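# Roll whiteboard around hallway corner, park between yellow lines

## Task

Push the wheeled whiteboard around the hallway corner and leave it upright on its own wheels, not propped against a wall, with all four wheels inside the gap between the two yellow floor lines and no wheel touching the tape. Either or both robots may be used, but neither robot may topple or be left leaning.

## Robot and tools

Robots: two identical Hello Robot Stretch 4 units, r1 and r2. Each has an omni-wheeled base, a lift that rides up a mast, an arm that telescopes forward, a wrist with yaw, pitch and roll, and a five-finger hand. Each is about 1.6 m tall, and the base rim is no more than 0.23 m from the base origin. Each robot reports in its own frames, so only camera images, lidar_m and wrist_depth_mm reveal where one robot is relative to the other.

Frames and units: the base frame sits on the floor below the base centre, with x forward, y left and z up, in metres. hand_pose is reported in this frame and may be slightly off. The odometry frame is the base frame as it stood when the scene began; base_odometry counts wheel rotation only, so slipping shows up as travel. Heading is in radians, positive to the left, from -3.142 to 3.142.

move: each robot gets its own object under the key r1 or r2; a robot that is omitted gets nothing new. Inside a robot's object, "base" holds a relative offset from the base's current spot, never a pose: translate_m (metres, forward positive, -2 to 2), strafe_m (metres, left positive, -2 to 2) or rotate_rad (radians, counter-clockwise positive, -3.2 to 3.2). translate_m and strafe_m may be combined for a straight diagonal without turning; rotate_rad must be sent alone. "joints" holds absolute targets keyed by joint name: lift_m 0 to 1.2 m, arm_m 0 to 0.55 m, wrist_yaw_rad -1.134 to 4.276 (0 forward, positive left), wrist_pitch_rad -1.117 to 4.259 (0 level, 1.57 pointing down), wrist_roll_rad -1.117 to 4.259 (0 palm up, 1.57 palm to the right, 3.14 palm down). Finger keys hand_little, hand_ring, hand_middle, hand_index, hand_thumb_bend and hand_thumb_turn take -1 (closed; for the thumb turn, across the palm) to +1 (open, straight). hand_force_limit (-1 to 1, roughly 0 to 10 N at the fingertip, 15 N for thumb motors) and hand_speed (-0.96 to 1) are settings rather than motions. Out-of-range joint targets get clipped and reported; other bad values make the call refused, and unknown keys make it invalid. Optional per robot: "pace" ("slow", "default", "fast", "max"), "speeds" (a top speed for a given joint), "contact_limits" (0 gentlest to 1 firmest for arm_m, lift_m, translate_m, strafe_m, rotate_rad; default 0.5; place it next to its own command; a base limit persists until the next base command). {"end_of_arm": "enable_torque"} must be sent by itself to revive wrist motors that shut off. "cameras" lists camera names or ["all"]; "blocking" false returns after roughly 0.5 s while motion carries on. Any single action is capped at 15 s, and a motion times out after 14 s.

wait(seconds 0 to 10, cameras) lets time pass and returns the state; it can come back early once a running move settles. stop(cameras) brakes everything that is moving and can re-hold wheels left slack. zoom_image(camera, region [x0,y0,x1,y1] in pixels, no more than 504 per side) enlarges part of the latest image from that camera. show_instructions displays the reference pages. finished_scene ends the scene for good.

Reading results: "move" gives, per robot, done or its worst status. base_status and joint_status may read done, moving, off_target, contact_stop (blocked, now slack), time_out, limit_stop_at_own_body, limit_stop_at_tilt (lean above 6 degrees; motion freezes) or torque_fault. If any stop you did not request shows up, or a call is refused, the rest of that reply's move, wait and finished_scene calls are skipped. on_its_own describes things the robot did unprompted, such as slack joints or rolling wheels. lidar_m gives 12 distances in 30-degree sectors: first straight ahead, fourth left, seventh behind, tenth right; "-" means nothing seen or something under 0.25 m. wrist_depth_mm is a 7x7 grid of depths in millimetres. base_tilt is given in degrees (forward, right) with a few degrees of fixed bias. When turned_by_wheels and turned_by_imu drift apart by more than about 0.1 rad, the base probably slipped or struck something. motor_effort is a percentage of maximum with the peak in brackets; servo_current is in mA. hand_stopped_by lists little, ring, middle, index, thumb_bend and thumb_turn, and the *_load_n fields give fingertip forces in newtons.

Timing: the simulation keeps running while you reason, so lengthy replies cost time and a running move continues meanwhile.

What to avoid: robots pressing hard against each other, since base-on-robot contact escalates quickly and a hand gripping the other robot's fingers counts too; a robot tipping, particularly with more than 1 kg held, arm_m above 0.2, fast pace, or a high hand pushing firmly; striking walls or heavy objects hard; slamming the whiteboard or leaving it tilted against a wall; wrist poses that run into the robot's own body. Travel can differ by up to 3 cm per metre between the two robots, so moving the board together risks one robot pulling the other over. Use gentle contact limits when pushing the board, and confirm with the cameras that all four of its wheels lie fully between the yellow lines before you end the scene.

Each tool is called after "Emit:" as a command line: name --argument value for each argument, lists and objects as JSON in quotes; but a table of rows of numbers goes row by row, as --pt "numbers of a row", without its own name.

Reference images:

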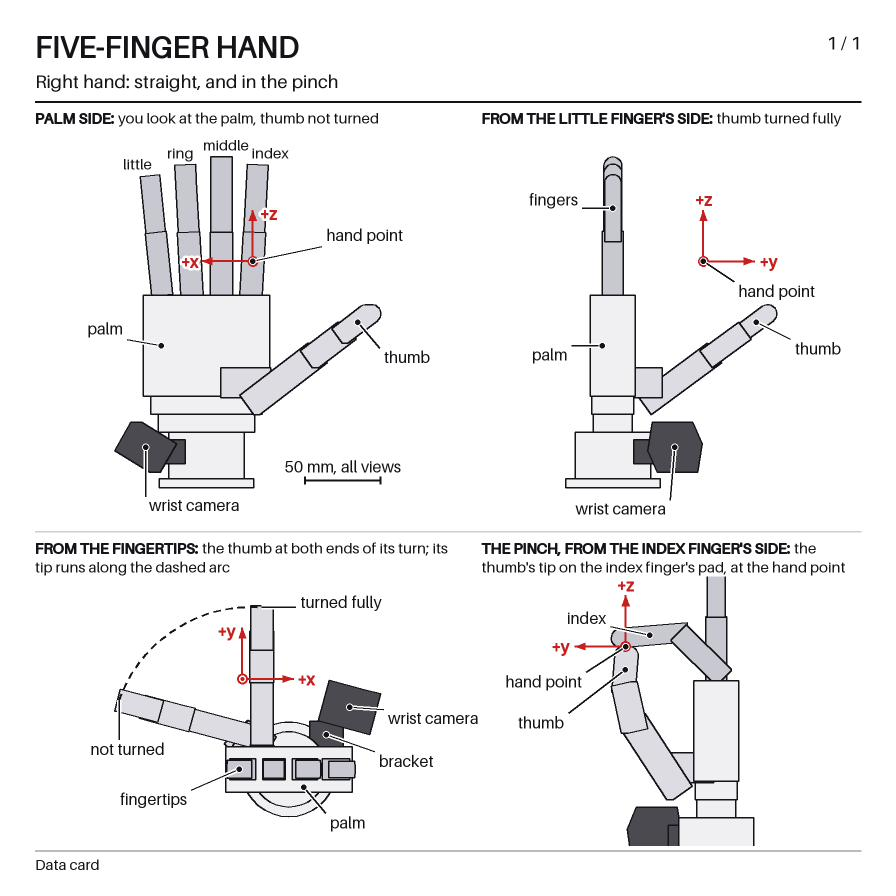

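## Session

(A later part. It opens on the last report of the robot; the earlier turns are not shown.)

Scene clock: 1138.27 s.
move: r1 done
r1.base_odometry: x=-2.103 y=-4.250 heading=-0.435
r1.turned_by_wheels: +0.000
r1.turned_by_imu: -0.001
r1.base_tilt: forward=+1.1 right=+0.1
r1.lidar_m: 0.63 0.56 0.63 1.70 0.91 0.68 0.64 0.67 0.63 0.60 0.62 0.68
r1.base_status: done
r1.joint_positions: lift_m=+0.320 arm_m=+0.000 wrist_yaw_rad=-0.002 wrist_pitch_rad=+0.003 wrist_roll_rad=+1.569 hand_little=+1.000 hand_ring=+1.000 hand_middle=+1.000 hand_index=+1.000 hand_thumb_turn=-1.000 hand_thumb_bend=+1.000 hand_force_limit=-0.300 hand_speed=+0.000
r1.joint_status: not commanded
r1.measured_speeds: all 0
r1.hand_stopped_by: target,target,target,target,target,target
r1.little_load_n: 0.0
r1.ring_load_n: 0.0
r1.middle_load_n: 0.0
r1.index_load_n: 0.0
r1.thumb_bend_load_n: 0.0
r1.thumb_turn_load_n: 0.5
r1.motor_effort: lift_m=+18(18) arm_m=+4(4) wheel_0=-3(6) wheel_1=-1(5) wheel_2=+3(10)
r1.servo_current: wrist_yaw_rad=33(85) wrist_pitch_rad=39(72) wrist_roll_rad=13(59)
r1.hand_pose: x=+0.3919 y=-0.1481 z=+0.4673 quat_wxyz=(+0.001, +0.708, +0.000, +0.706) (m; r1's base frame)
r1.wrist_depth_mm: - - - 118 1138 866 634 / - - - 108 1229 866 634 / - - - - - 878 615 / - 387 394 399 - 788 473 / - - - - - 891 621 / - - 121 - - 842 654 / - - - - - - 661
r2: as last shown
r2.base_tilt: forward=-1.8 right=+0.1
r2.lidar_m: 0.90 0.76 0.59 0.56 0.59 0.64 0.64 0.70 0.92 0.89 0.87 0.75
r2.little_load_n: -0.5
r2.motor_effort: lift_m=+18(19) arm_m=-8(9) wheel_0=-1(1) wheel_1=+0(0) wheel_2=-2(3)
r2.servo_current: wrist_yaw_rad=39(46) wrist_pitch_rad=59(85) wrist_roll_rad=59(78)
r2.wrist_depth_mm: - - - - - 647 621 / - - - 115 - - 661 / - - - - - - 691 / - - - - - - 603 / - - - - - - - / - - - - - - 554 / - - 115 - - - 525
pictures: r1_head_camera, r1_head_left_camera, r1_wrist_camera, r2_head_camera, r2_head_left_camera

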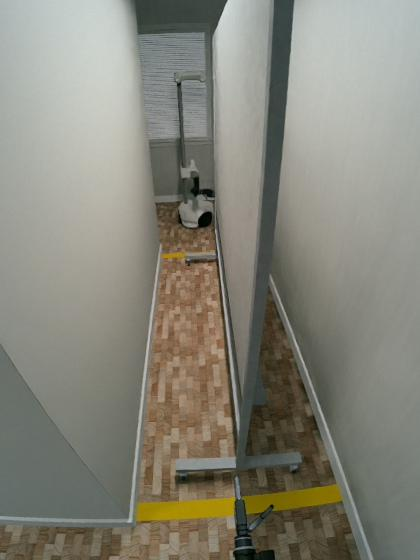

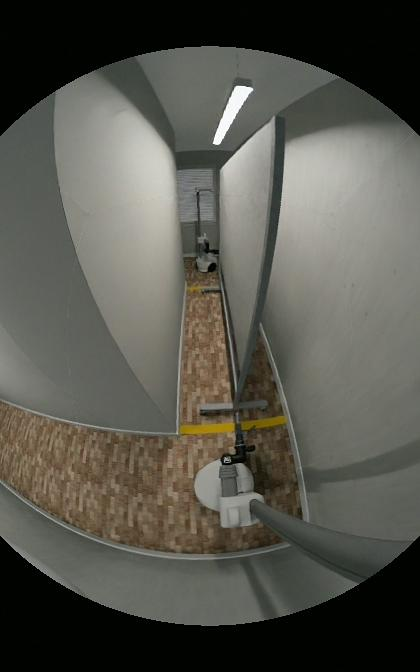

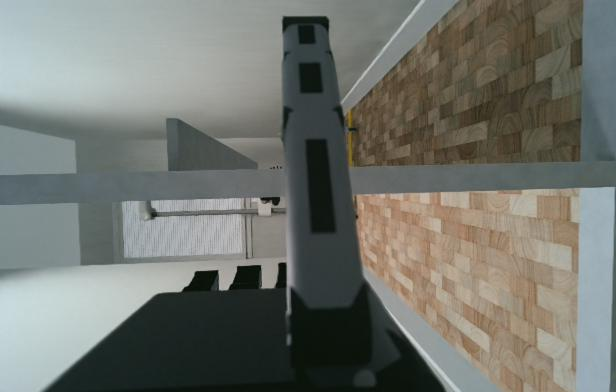

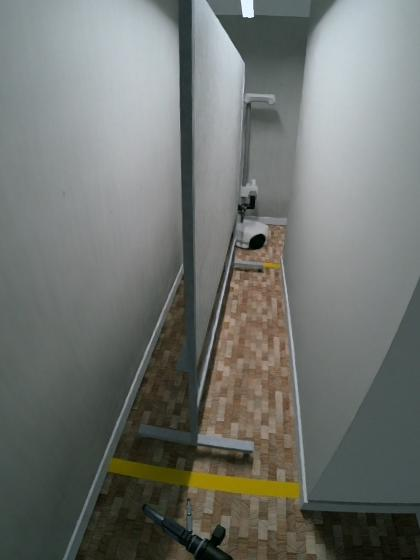

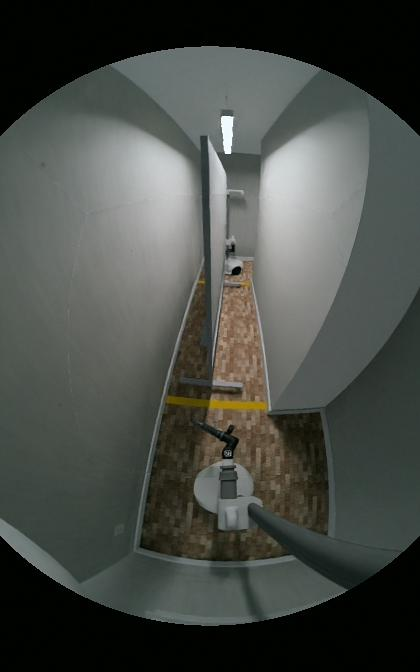

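Emit:
finished_scene

The scene is finished: the task was done.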